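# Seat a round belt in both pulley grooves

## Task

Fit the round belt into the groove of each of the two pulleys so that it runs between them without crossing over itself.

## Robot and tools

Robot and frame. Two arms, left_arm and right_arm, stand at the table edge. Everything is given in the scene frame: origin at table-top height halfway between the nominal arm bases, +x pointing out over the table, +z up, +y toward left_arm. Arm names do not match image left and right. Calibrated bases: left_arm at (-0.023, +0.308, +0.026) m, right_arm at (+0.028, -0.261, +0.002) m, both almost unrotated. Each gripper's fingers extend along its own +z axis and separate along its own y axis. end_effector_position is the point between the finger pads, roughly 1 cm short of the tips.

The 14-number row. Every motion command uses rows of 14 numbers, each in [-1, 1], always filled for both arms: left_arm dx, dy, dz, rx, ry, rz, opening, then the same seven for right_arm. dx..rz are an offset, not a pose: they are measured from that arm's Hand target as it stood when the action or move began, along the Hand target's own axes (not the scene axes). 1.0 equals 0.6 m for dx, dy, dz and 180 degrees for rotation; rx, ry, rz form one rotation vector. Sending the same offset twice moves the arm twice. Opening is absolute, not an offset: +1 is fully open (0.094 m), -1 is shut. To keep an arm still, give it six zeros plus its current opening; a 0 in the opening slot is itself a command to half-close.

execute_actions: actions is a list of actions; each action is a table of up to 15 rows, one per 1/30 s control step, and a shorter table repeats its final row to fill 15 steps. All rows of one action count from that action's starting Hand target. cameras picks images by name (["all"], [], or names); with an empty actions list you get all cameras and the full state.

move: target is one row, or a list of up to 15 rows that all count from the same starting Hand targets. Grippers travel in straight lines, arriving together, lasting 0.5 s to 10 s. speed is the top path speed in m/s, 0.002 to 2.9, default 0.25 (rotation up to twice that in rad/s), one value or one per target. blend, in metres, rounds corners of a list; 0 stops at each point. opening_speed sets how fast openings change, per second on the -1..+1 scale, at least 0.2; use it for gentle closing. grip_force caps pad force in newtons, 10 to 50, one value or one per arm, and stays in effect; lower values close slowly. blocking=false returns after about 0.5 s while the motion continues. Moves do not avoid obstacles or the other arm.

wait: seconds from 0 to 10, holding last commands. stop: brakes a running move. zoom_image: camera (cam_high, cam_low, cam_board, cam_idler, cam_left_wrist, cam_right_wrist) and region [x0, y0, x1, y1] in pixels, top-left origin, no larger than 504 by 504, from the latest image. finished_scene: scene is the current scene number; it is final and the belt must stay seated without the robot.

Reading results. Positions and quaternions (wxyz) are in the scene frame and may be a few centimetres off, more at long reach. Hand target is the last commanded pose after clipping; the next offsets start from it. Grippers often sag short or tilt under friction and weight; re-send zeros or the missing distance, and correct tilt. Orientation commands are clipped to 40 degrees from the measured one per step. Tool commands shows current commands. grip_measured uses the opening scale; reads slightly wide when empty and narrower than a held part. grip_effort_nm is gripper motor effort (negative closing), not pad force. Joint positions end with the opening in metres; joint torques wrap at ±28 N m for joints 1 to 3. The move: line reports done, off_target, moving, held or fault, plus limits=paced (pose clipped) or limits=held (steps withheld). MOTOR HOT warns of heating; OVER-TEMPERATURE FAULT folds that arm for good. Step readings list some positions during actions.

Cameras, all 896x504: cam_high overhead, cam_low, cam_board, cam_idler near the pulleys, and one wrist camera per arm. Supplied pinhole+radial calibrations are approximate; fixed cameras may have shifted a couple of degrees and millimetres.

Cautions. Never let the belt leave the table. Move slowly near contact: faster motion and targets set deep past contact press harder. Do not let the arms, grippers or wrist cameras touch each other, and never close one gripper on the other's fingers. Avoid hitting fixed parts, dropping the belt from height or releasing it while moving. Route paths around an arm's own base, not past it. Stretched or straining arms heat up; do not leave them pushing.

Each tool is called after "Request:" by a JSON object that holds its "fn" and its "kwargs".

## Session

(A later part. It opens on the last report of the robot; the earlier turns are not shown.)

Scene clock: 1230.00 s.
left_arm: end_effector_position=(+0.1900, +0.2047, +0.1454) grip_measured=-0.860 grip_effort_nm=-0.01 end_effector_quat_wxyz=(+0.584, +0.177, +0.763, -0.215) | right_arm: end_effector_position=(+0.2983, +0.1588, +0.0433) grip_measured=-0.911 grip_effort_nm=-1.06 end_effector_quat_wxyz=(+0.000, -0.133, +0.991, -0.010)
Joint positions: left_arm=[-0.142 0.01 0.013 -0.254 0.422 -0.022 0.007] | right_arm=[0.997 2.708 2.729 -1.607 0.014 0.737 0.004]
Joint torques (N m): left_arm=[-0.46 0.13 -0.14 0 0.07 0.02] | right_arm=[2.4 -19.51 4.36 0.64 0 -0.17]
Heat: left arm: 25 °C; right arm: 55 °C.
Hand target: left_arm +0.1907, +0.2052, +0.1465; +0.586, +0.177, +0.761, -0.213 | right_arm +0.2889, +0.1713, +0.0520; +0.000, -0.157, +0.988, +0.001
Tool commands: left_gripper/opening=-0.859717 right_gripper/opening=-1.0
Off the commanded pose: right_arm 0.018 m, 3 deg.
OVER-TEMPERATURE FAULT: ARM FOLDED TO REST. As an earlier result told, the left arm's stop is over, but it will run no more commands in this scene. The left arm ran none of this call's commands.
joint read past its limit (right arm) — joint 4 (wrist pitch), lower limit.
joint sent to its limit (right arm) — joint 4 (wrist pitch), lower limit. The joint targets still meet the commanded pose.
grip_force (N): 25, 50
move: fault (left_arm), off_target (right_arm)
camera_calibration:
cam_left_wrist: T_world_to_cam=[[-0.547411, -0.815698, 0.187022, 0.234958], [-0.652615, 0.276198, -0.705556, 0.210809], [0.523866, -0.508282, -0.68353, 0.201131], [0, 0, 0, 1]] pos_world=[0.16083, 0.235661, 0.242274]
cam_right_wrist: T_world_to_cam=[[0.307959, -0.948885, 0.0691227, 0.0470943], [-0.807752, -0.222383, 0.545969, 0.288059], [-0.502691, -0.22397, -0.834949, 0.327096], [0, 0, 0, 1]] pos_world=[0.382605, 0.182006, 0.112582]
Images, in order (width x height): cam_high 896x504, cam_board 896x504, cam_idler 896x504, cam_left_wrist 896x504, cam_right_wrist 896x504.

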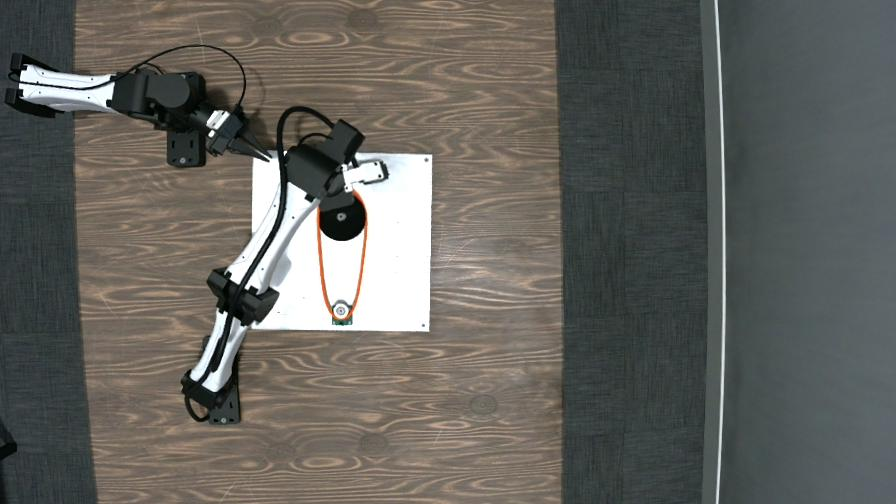

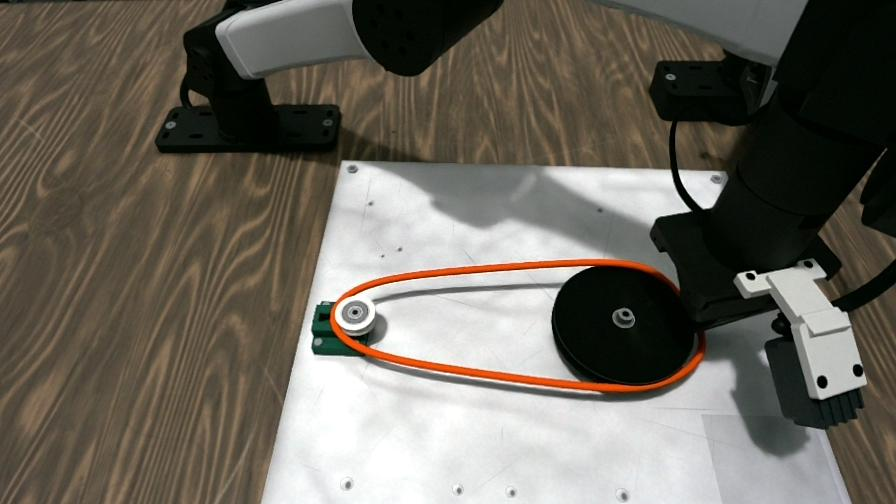

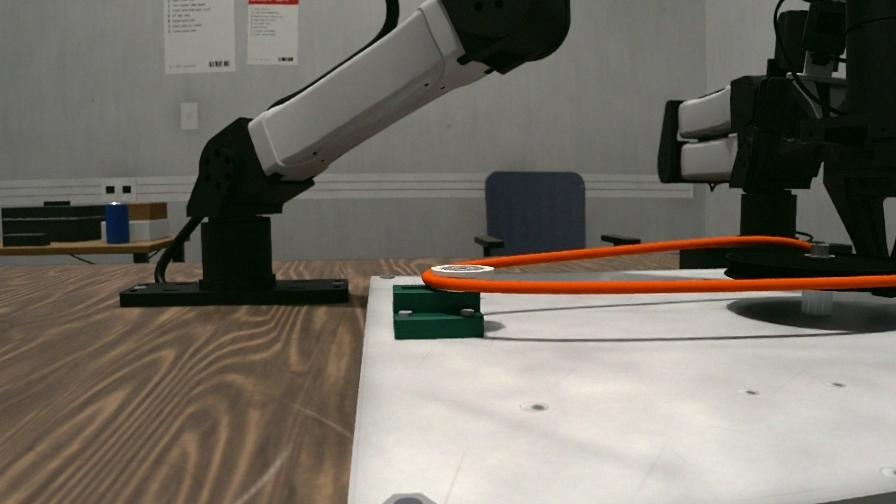

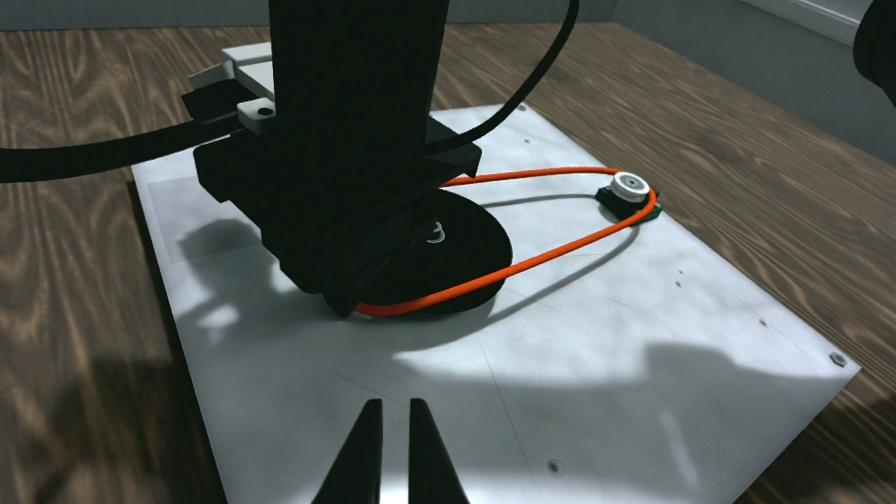

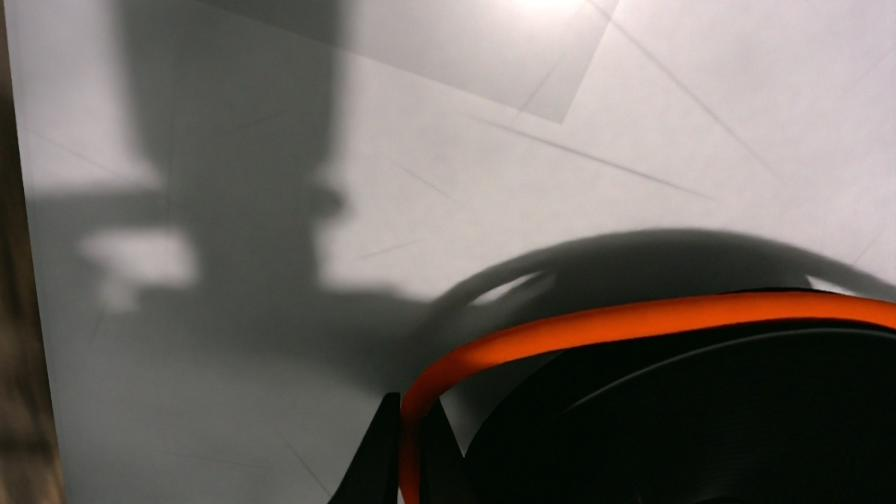

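Request:
{"fn": "move", "kwargs": {"target": [[0,0,0,0,0,0,-0.86,0.0358,-0.0023,-0.0233,0,0,-0.083,-1],[0,0,0,0,0,0,-0.86,0.0762,-0.0265,-0.0233,0,0,-0.167,-1]], "speed": 0.1, "blend": 0.01, "cameras": ["cam_board","cam_idler","cam_right_wrist","cam_left_wrist","cam_high"]}}

Scene clock: 1253.43 s.
left_arm: end_effector_position=(+0.1900, +0.2047, +0.1454) grip_measured=-0.860 grip_effort_nm=-0.01 end_effector_quat_wxyz=(+0.584, +0.177, +0.763, -0.215) | right_arm: end_effector_position=(+0.2564, +0.1294, +0.0517) grip_measured=-0.911 grip_effort_nm=-1.06 end_effector_quat_wxyz=(-0.021, -0.394, +0.918, -0.025)
Joint positions: left_arm=[-0.142 0.01 0.013 -0.254 0.422 -0.022 0.007] | right_arm=[1.041 2.408 2.196 -1.423 0.016 0.237 0.004]
Joint torques (N m): left_arm=[-0.24 0.17 0.1 0.06 0.1 0.06] | right_arm=[2 -19.6 4.71 0.65 -0.05 -0.1]
Heat: left arm: 25 °C; right arm: 67 °C.
Hand target: left_arm +0.1907, +0.2052, +0.1465; +0.586, +0.177, +0.761, -0.213 | right_arm +0.2503, +0.1419, +0.0658; +0.000, -0.408, +0.913, +0.000
Tool commands: left_gripper/opening=-0.859717 right_gripper/opening=-1.0
Off the commanded pose: right_arm 0.020 m, 4 deg.
OVER-TEMPERATURE FAULT: ARM FOLDED TO REST. As an earlier result told, the left arm's stop is over, but it will run no more commands in this scene. The left arm ran none of this call's commands.
grip_force (N): 25, 50
move: fault (left_arm), off_target (right_arm)
camera_calibration:
cam_left_wrist: T_world_to_cam=[[-0.547411, -0.815698, 0.187022, 0.234958], [-0.652615, 0.276198, -0.705556, 0.210809], [0.523866, -0.508282, -0.68353, 0.201131], [0, 0, 0, 1]] pos_world=[0.16083, 0.235661, 0.242274]
cam_right_wrist: T_world_to_cam=[[0.756777, -0.649263, 0.075811, -0.122617], [-0.557945, -0.581165, 0.592406, 0.223022], [-0.340569, -0.490618, -0.802065, 0.29755], [0, 0, 0, 1]] pos_world=[0.318564, 0.195985, 0.115831]
Images, in order (width x height): cam_high 896x504, cam_board 896x504, cam_idler 896x504, cam_left_wrist 896x504, cam_right_wrist 896x504.

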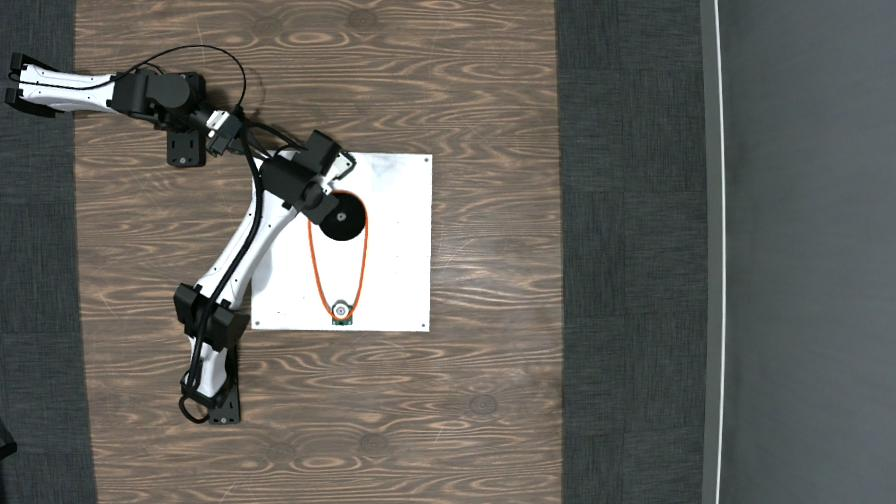

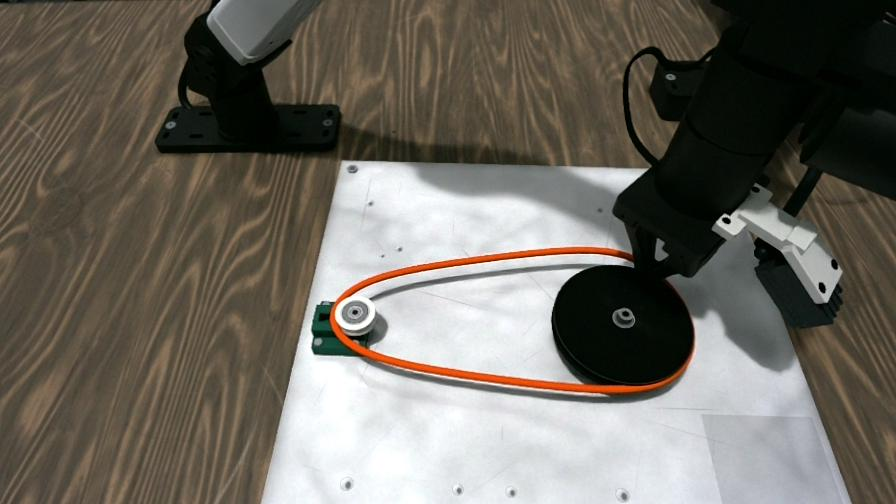

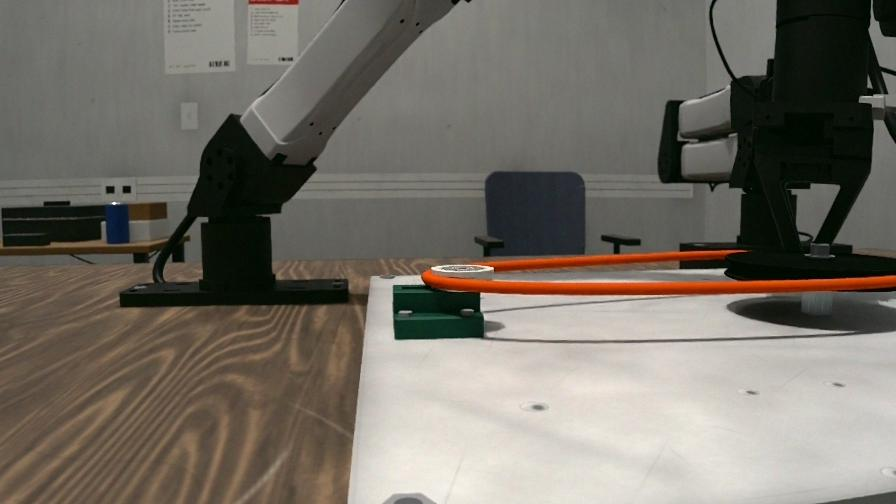

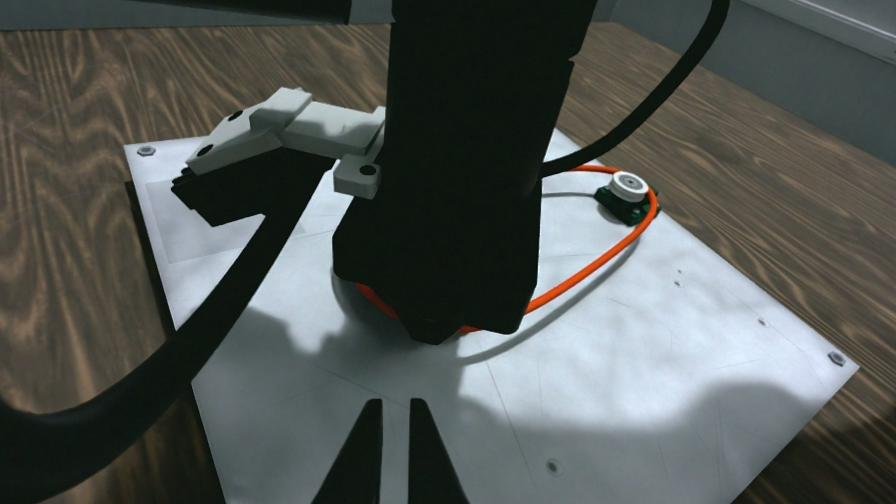

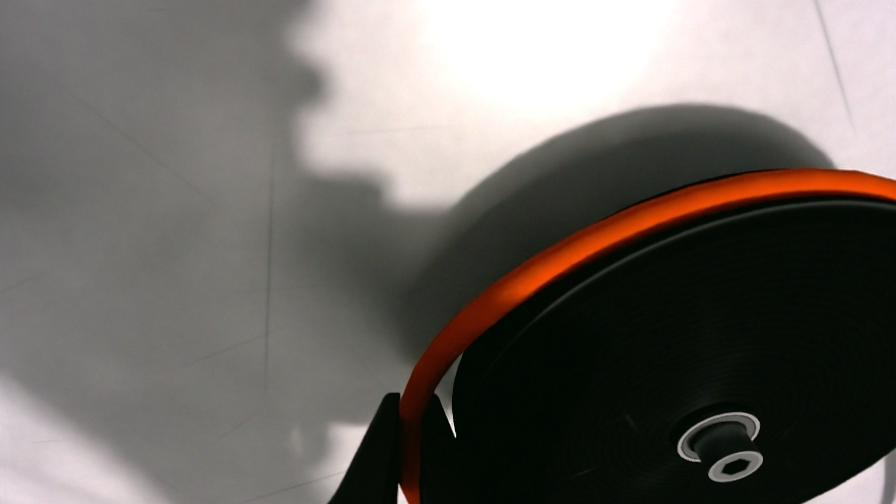

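Request:
{"fn": "move", "kwargs": {"target": [[0,0,0,0,0,0,-0.86,0.041,-0.0043,0.005,0,0,-0.067,-1],[0,0,0,0,0,0,-0.86,0.0697,-0.0231,0.01,0,0,-0.139,-1]], "speed": 0.1, "blend": 0.01, "cameras": ["cam_board","cam_idler","cam_right_wrist","cam_left_wrist","cam_high"]}}

Scene clock: 1266.80 s.
left_arm: end_effector_position=(+0.1900, +0.2047, +0.1454) grip_measured=-0.860 grip_effort_nm=-0.01 end_effector_quat_wxyz=(+0.584, +0.180, +0.762, -0.213) | right_arm: end_effector_position=(+0.2397, +0.0983, +0.0486) grip_measured=-0.911 grip_effort_nm=-1.06 end_effector_quat_wxyz=(-0.008, -0.577, +0.816, -0.017)
Joint positions: left_arm=[-0.142 0.01 0.013 -0.254 0.422 -0.014 0.007] | right_arm=[1.042 2.195 1.825 -1.23 0.025 -0.182 0.004]
Joint torques (N m): left_arm=[-0.34 0.32 -0.01 0.02 0.13 0.09] | right_arm=[1.14 -17.61 4.59 0.47 -0.16 -0.31]
Heat: left arm: 25 °C; right arm: 66 °C.
Hand target: left_arm +0.1907, +0.2052, +0.1465; +0.586, +0.177, +0.761, -0.213 | right_arm +0.2328, +0.1015, +0.0598; +0.000, -0.596, +0.803, +0.000
Tool commands: left_gripper/opening=-0.859717 right_gripper/opening=-1.0
Off the commanded pose: right_arm 0.014 m, 3 deg.
OVER-TEMPERATURE FAULT: ARM FOLDED TO REST. As an earlier result told, the left arm's stop is over, but it will run no more commands in this scene. The left arm ran none of this call's commands.
grip_force (N): 25, 50
move: fault (left_arm), off_target (right_arm)
camera_calibration:
cam_left_wrist: T_world_to_cam=[[-0.549577, -0.815898, 0.179654, 0.236548], [-0.649214, 0.281735, -0.706503, 0.209208], [0.525819, -0.504912, -0.684528, 0.200241], [0, 0, 0, 1]] pos_world=[0.160532, 0.235162, 0.24238]
cam_right_wrist: T_world_to_cam=[[0.95586, -0.286313, 0.0660087, -0.212902], [-0.271318, -0.773851, 0.572312, 0.148684], [-0.11278, -0.56496, -0.817375, 0.227673], [0, 0, 0, 1]] pos_world=[0.269522, 0.182728, 0.115054]
Images, in order (width x height): cam_high 896x504, cam_board 896x504, cam_idler 896x504, cam_left_wrist 896x504, cam_right_wrist 896x504.

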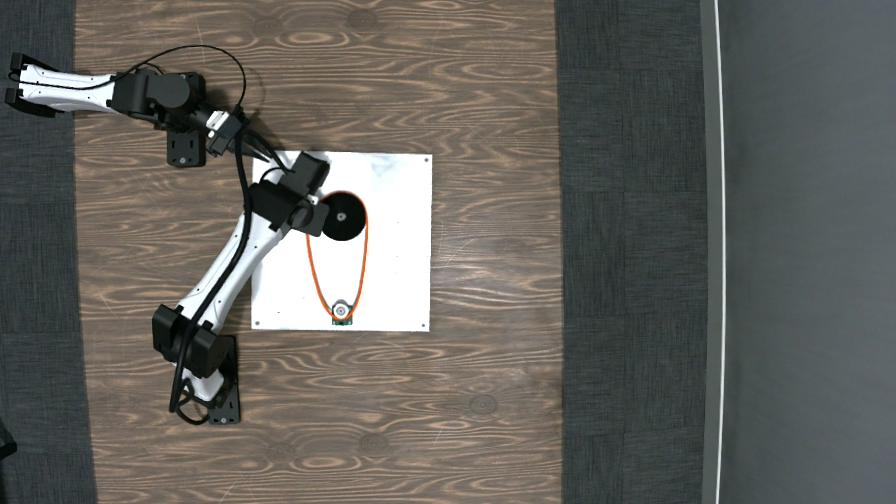

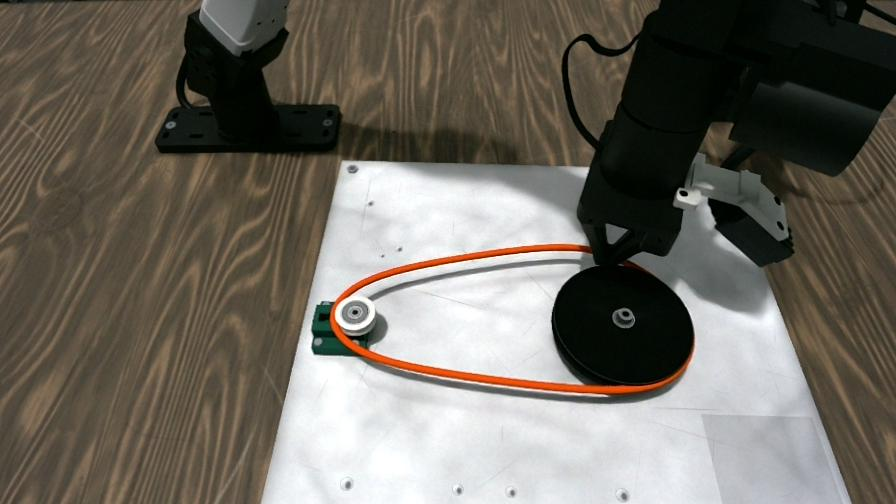

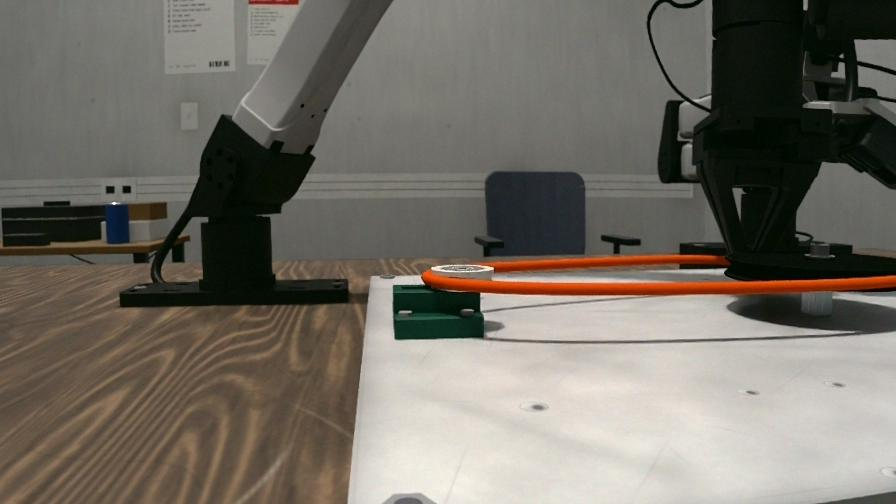

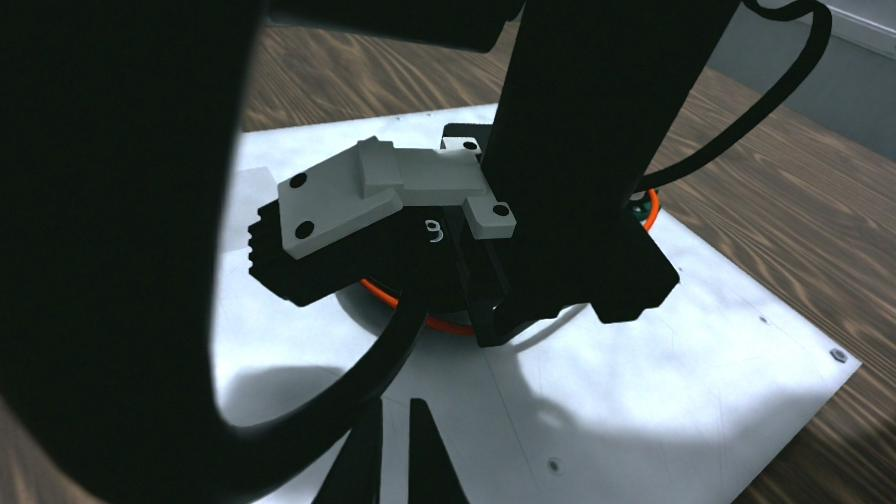

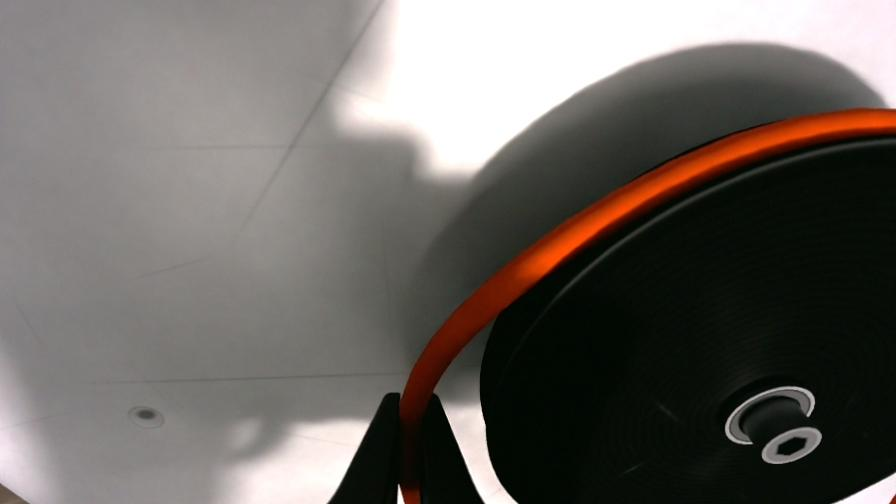

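Request:
{"fn": "move", "kwargs": {"target": [0,0,0,0,0,0,-0.86,0.0018,-0.0125,0.0183,0,0,0,-0.7], "speed": 0.05, "opening_speed": 0.4, "cameras": ["cam_board","cam_idler","cam_right_wrist","cam_high"]}}

Scene clock: 1278.30 s.
left_arm: end_effector_position=(+0.1899, +0.2045, +0.1454) grip_measured=-0.860 grip_effort_nm=-0.01 end_effector_quat_wxyz=(+0.583, +0.177, +0.763, -0.216) | right_arm: end_effector_position=(+0.2402, +0.0963, +0.0417) grip_measured=-0.703 grip_effort_nm=0.13 end_effector_quat_wxyz=(-0.011, -0.583, +0.812, -0.013)
Joint positions: left_arm=[-0.142 0.01 0.013 -0.254 0.423 -0.022 0.007] | right_arm=[1.034 2.195 1.797 -1.204 0.014 -0.205 0.014]
Joint torques (N m): left_arm=[-0.38 0.12 -0.1 0.02 0.11 0.03] | right_arm=[0.34 -16.72 4.42 0.56 -0.16 -0.25]
Heat: left arm: 25 °C; right arm: 65 °C.
Hand target: left_arm +0.1907, +0.2052, +0.1465; +0.586, +0.177, +0.761, -0.213 | right_arm +0.2396, +0.0983, +0.0489; +0.000, -0.596, +0.803, +0.000
Tool commands: left_gripper/opening=-0.859718 right_gripper/opening=-0.7
Off the commanded pose: right_arm 0.008 m, 3 deg.
OVER-TEMPERATURE FAULT: ARM FOLDED TO REST. As an earlier result told, the left arm's stop is over, but it will run no more commands in this scene. The left arm ran none of this call's commands.
grip_force (N): 25, 50
move: fault (left_arm), off_target (right_arm)
camera_calibration:
cam_right_wrist: T_world_to_cam=[[0.960616, -0.272496, 0.0544238, -0.215563], [-0.253651, -0.7799, 0.572204, 0.147567], [-0.113478, -0.563473, -0.818303, 0.220893], [0, 0, 0, 1]] pos_world=[0.26957, 0.180815, 0.108051]
Images, in order (width x height): cam_high 896x504, cam_board 896x504, cam_idler 896x504, cam_right_wrist 896x504.

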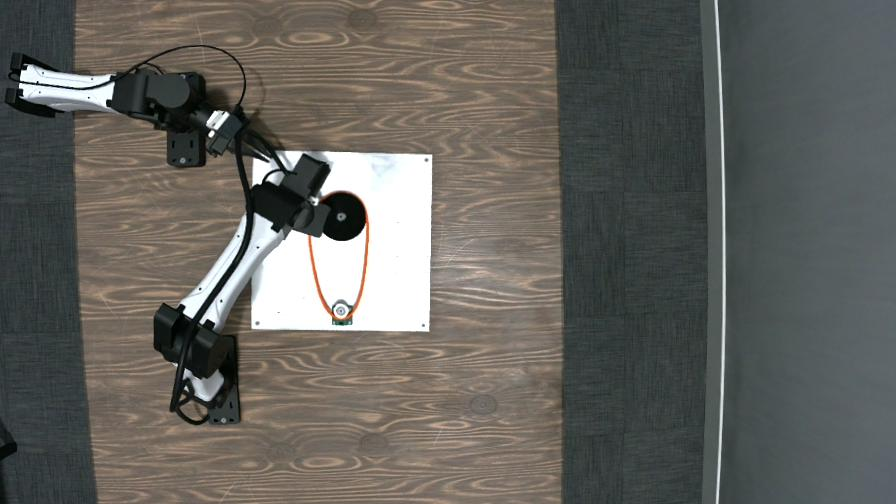

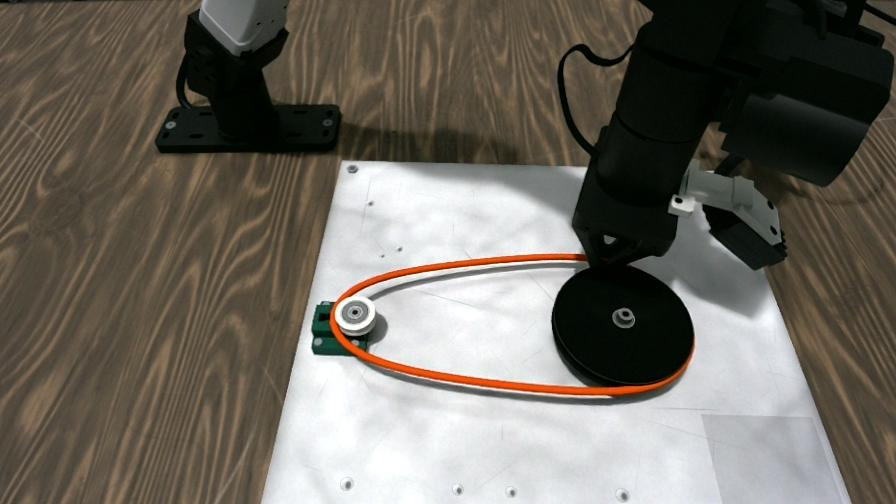

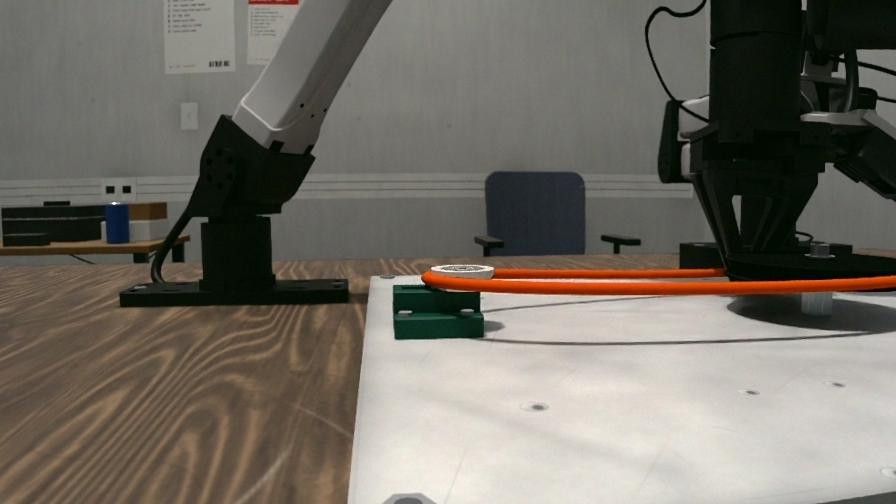

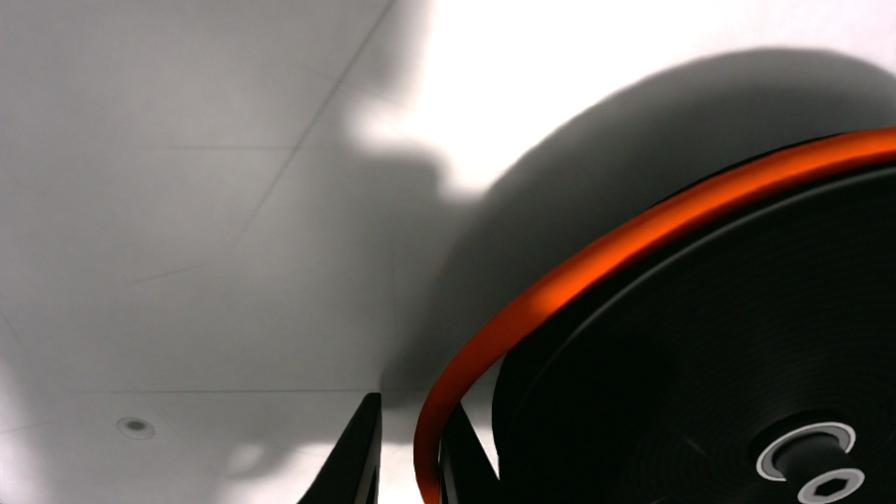

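Request:
{"fn": "move", "kwargs": {"target": [0,0,0,0,0,0,-0.86,0,-0.013,0,0,0,0,-0.7], "speed": 0.05, "cameras": ["cam_board","cam_idler","cam_right_wrist"]}}

Scene clock: 1288.83 s.
left_arm: end_effector_position=(+0.1899, +0.2045, +0.1454) grip_measured=-0.860 grip_effort_nm=-0.01 end_effector_quat_wxyz=(+0.583, +0.177, +0.763, -0.216) | right_arm: end_effector_position=(+0.2434, +0.0944, +0.0417) grip_measured=-0.703 grip_effort_nm=0.13 end_effector_quat_wxyz=(-0.012, -0.586, +0.810, -0.012)
Joint positions: left_arm=[-0.142 0.01 0.013 -0.254 0.423 -0.022 0.007] | right_arm=[1.025 2.195 1.797 -1.204 0.013 -0.222 0.014]
Joint torques (N m): left_arm=[-0.34 0.38 -0.08 -0.01 0.1 0.02] | right_arm=[-0.32 -15.98 5.46 0.52 -0.14 -0.27]
Heat: left arm: 25 °C; right arm: 63 °C.
Hand target: left_arm +0.1907, +0.2052, +0.1465; +0.586, +0.177, +0.761, -0.213 | right_arm +0.2470, +0.0961, +0.0489; +0.000, -0.596, +0.803, +0.000
Tool commands: left_gripper/opening=-0.859717 right_gripper/opening=-0.7
Off the commanded pose: right_arm 0.008 m, 2 deg.
OVER-TEMPERATURE FAULT: ARM FOLDED TO REST. As an earlier result told, the left arm's stop is over, but it will run no more commands in this scene. The left arm ran none of this call's commands.
grip_force (N): 25, 50
move: fault (left_arm)
camera_calibration:
cam_right_wrist: T_world_to_cam=[[0.962677, -0.265546, 0.052331, -0.220204], [-0.246865, -0.78223, 0.571991, 0.14552], [-0.110955, -0.563561, -0.818589, 0.219601], [0, 0, 0, 1]] pos_world=[0.272275, 0.179114, 0.108051]
Images, in order (width x height): cam_board 896x504, cam_idler 896x504, cam_right_wrist 896x504.

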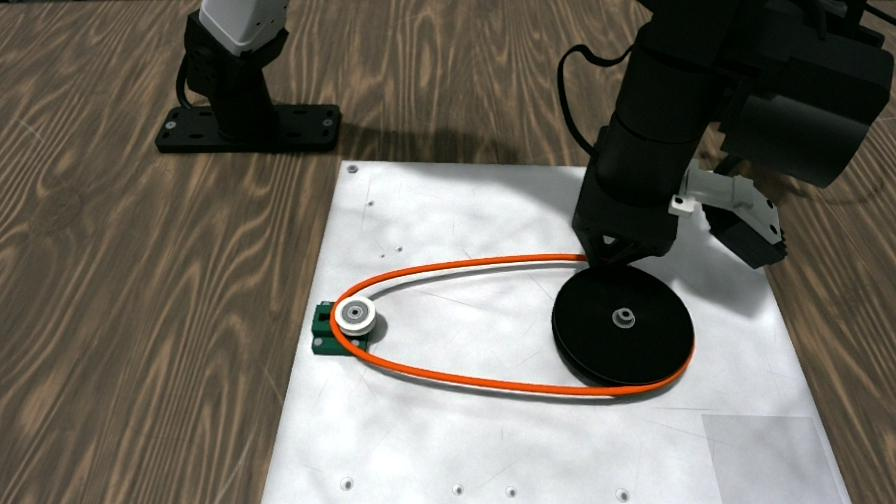

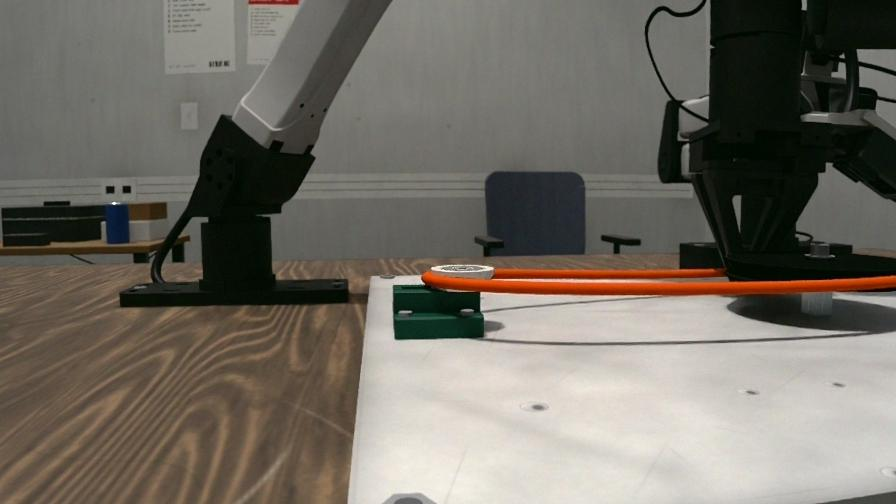

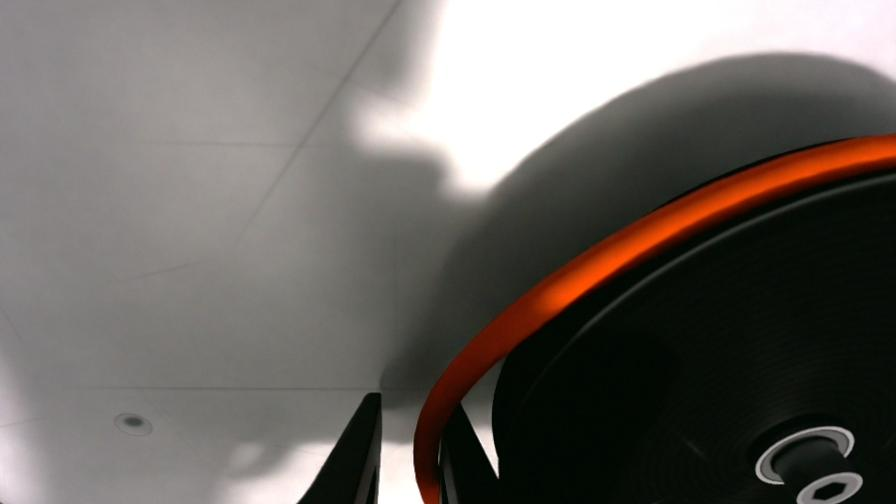

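Request:
{"fn": "move", "kwargs": {"target": [0,0,0,0,0,0,-0.86,0,-0.012,0,0,0,0,-0.7], "speed": 0.05, "cameras": ["cam_board","cam_right_wrist"]}}

Scene clock: 1298.20 s.
left_arm: end_effector_position=(+0.1899, +0.2045, +0.1454) grip_measured=-0.860 grip_effort_nm=-0.01 end_effector_quat_wxyz=(+0.583, +0.177, +0.763, -0.216) | right_arm: end_effector_position=(+0.2436, +0.0943, +0.0416) grip_measured=-0.703 grip_effort_nm=0.13 end_effector_quat_wxyz=(-0.015, -0.591, +0.806, -0.004)
Joint positions: left_arm=[-0.142 0.01 0.013 -0.254 0.423 -0.022 0.007] | right_arm=[1.017 2.195 1.797 -1.204 -0.004 -0.242 0.014]
Joint torques (N m): left_arm=[-0.27 0.39 -0.16 0.05 0.08 0.04] | right_arm=[-1.03 -15.24 6.46 0.48 0.01 -0.23]
Heat: left arm: 24 °C; right arm: 62 °C.
Hand target: left_arm +0.1907, +0.2052, +0.1465; +0.586, +0.177, +0.761, -0.213 | right_arm +0.2539, +0.0940, +0.0488; +0.000, -0.596, +0.803, +0.000
Tool commands: left_gripper/opening=-0.859718 right_gripper/opening=-0.7
Off the commanded pose: right_arm 0.013 m, 2 deg.
OVER-TEMPERATURE FAULT: ARM FOLDED TO REST. As an earlier result told, the left arm's stop is over, but it will run no more commands in this scene. The left arm ran none of this call's commands.
grip_force (N): 25, 50
move: fault (left_arm), off_target (right_arm)
camera_calibration:
cam_right_wrist: T_world_to_cam=[[0.966408, -0.254547, 0.0355074, -0.221639], [-0.229014, -0.79017, 0.568492, 0.142059], [-0.116651, -0.557527, -0.821922, 0.220506], [0, 0, 0, 1]] pos_world=[0.272449, 0.178771, 0.108349]
Images, in order (width x height): cam_board 896x504, cam_right_wrist 896x504.

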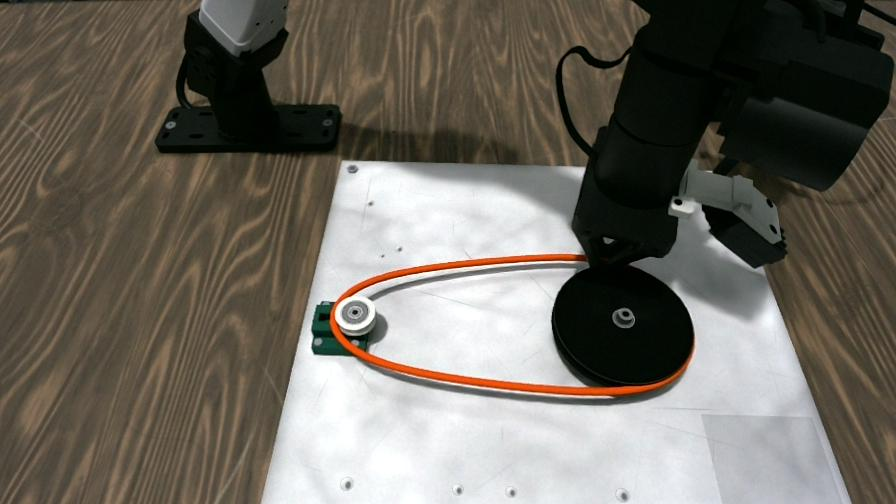

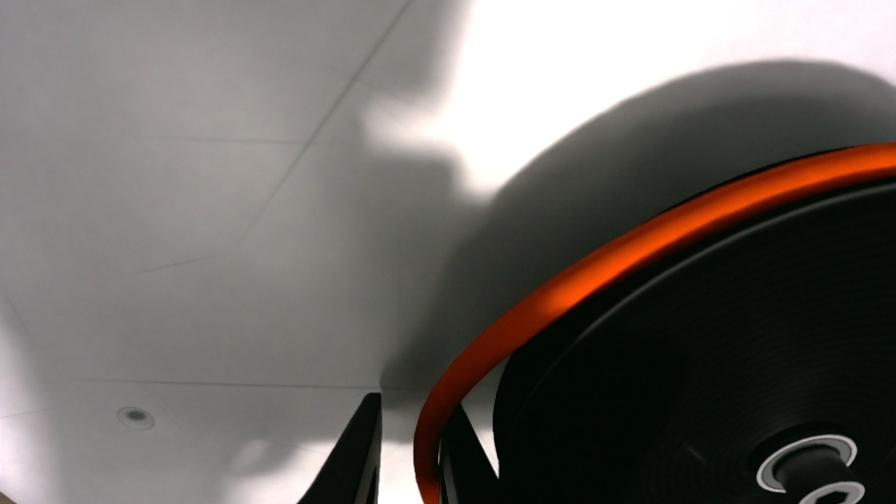

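Request:
{"fn": "move", "kwargs": {"target": [0,0,0,0,0,0,-0.86,0.0565,0.0026,-0.005,0,0,-0.05,-0.7], "speed": 0.06, "cameras": ["cam_board","cam_right_wrist","cam_high","cam_idler"]}}

Scene clock: 1322.17 s.
left_arm: end_effector_position=(+0.1900, +0.2047, +0.1454) grip_measured=-0.860 grip_effort_nm=-0.01 end_effector_quat_wxyz=(+0.584, +0.177, +0.763, -0.215) | right_arm: end_effector_position=(+0.2392, +0.0592, +0.0425) grip_measured=-0.703 grip_effort_nm=0.12 end_effector_quat_wxyz=(-0.022, -0.651, +0.759, -0.009)
Joint positions: left_arm=[-0.142 0.01 0.013 -0.254 0.422 -0.022 0.007] | right_arm=[0.984 2.082 1.622 -1.158 0.005 -0.428 0.014]
Joint torques (N m): left_arm=[-0.31 0.08 0.02 -0.01 0.13 0] | right_arm=[0.05 -16.2 4.68 0.58 0 -0.12]
Heat: left arm: 24 °C; right arm: 61 °C.
Hand target: left_arm +0.1907, +0.2052, +0.1465; +0.586, +0.177, +0.761, -0.213 | right_arm +0.2427, +0.0620, +0.0519; +0.000, -0.657, +0.754, +0.000
Tool commands: left_gripper/opening=-0.859717 right_gripper/opening=-0.7
Off the commanded pose: right_arm 0.010 m, 3 deg.
OVER-TEMPERATURE FAULT: ARM FOLDED TO REST. As an earlier result told, the left arm's stop is over, but it will run no more commands in this scene. The left arm ran none of this call's commands.
grip_force (N): 25, 50
move: fault (left_arm), off_target (right_arm)
camera_calibration:
cam_right_wrist: T_world_to_cam=[[0.994027, -0.104514, 0.03141, -0.241646], [-0.103238, -0.807243, 0.58112, 0.0831955], [-0.0353799, -0.580892, -0.813211, 0.182718], [0, 0, 0, 1]] pos_world=[0.255256, 0.148043, 0.107832]
Images, in order (width x height): cam_high 896x504, cam_board 896x504, cam_idler 896x504, cam_right_wrist 896x504.

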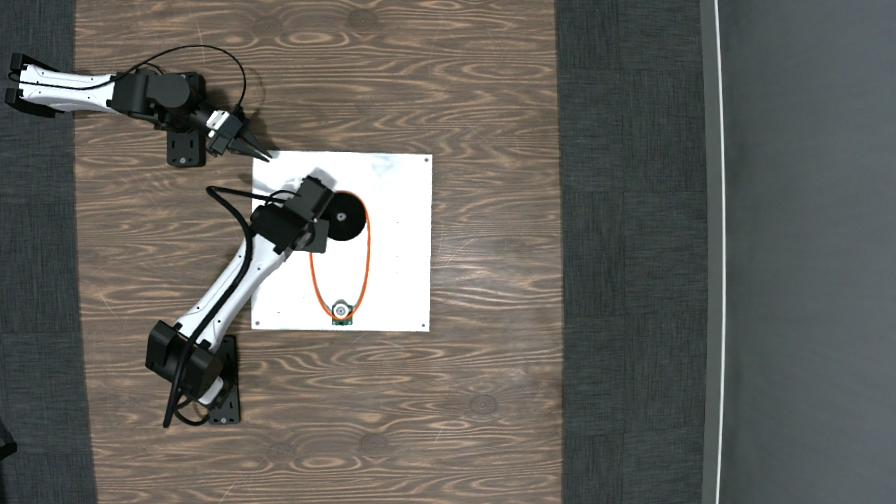

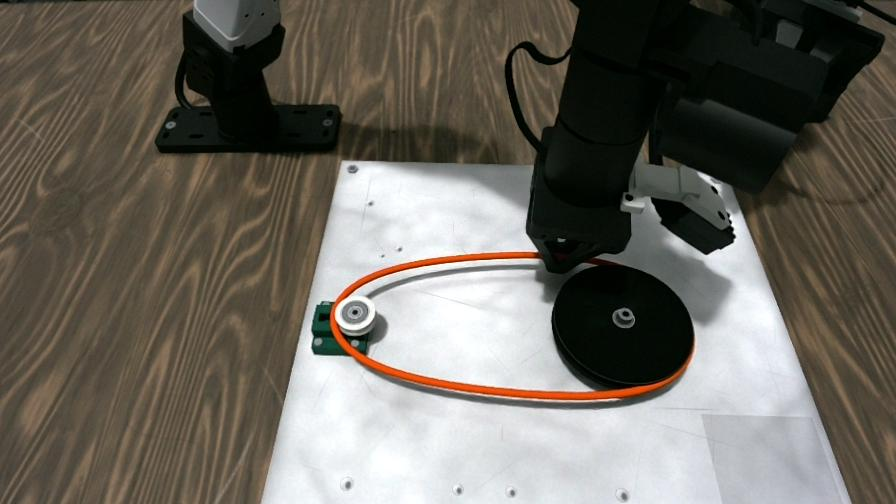

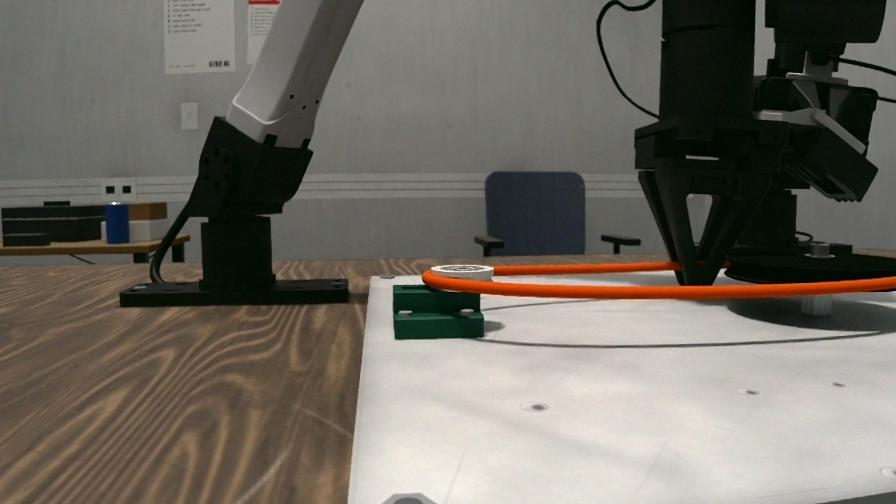

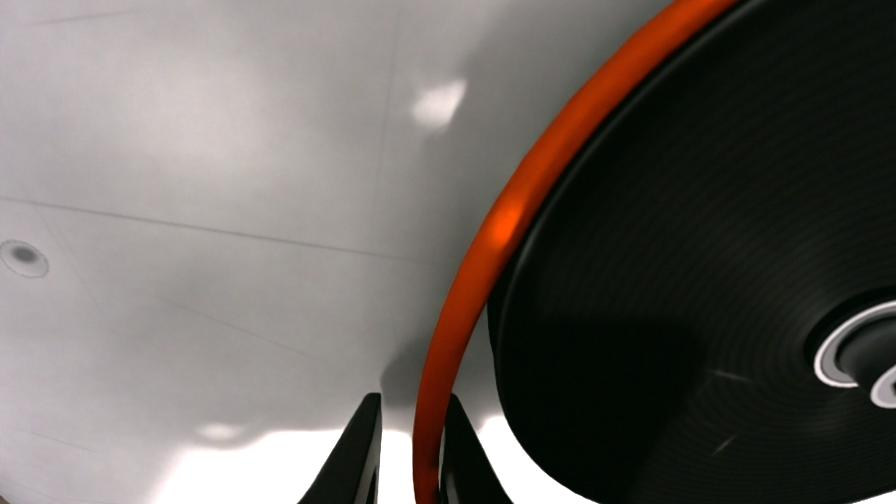

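Request:
{"fn": "move", "kwargs": {"target": [0,0,0,0,0,0,-0.86,0.0026,-0.0172,0,0,0,0,-0.7], "speed": 0.06, "cameras": ["cam_board","cam_right_wrist"]}}

Scene clock: 1331.07 s.
left_arm: end_effector_position=(+0.1900, +0.2047, +0.1454) grip_measured=-0.860 grip_effort_nm=-0.01 end_effector_quat_wxyz=(+0.584, +0.177, +0.763, -0.215) | right_arm: end_effector_position=(+0.2472, +0.0538, +0.0425) grip_measured=-0.703 grip_effort_nm=0.12 end_effector_quat_wxyz=(-0.022, -0.650, +0.759, -0.008)
Joint positions: left_arm=[-0.142 0.01 0.013 -0.254 0.422 -0.022 0.007] | right_arm=[0.958 2.082 1.622 -1.158 0.005 -0.452 0.014]
Joint torques (N m): left_arm=[-0.28 0.32 -0.03 -0.01 0.13 0.03] | right_arm=[-0.03 -15.04 6.2 0.53 0 -0.13]
Heat: left arm: 24 °C; right arm: 60 °C.
Hand target: left_arm +0.1907, +0.2052, +0.1465; +0.586, +0.177, +0.761, -0.213 | right_arm +0.2526, +0.0591, +0.0519; +0.000, -0.657, +0.754, +0.000
Tool commands: left_gripper/opening=-0.859717 right_gripper/opening=-0.7
Off the commanded pose: right_arm 0.012 m, 3 deg.
OVER-TEMPERATURE FAULT: ARM FOLDED TO REST. As an earlier result told, the left arm's stop is over, but it will run no more commands in this scene. The left arm ran none of this call's commands.
grip_force (N): 25, 50
move: fault (left_arm), off_target (right_arm)
camera_calibration:
cam_right_wrist: T_world_to_cam=[[0.993985, -0.105245, 0.0302743, -0.250034], [-0.103187, -0.807475, 0.580807, 0.0796661], [-0.0366815, -0.580437, -0.813478, 0.180254], [0, 0, 0, 1]] pos_world=[0.263363, 0.14264, 0.107932]
Images, in order (width x height): cam_board 896x504, cam_right_wrist 896x504.

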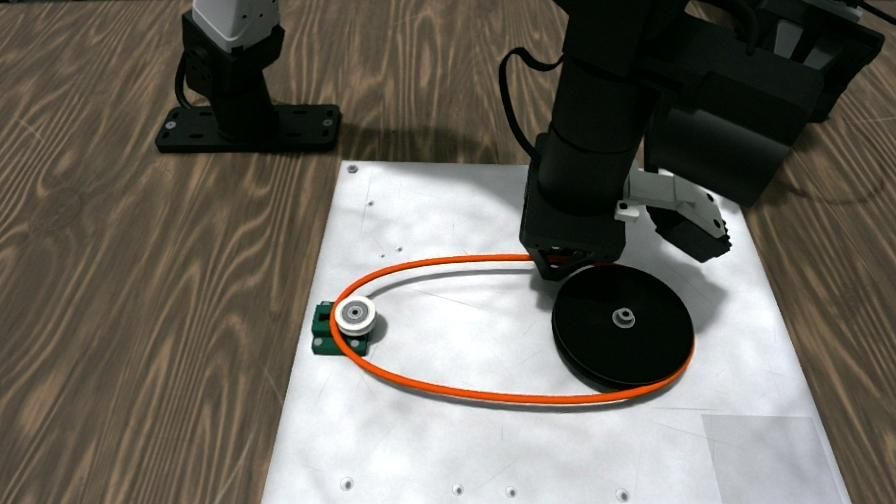

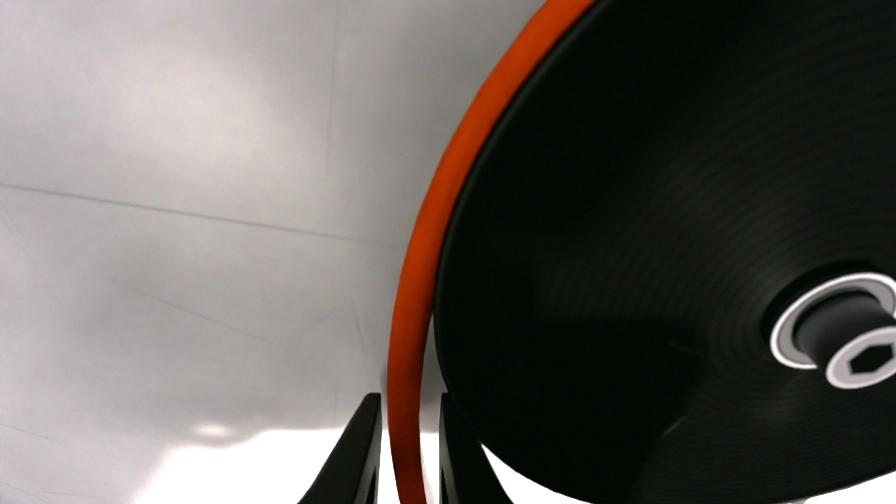

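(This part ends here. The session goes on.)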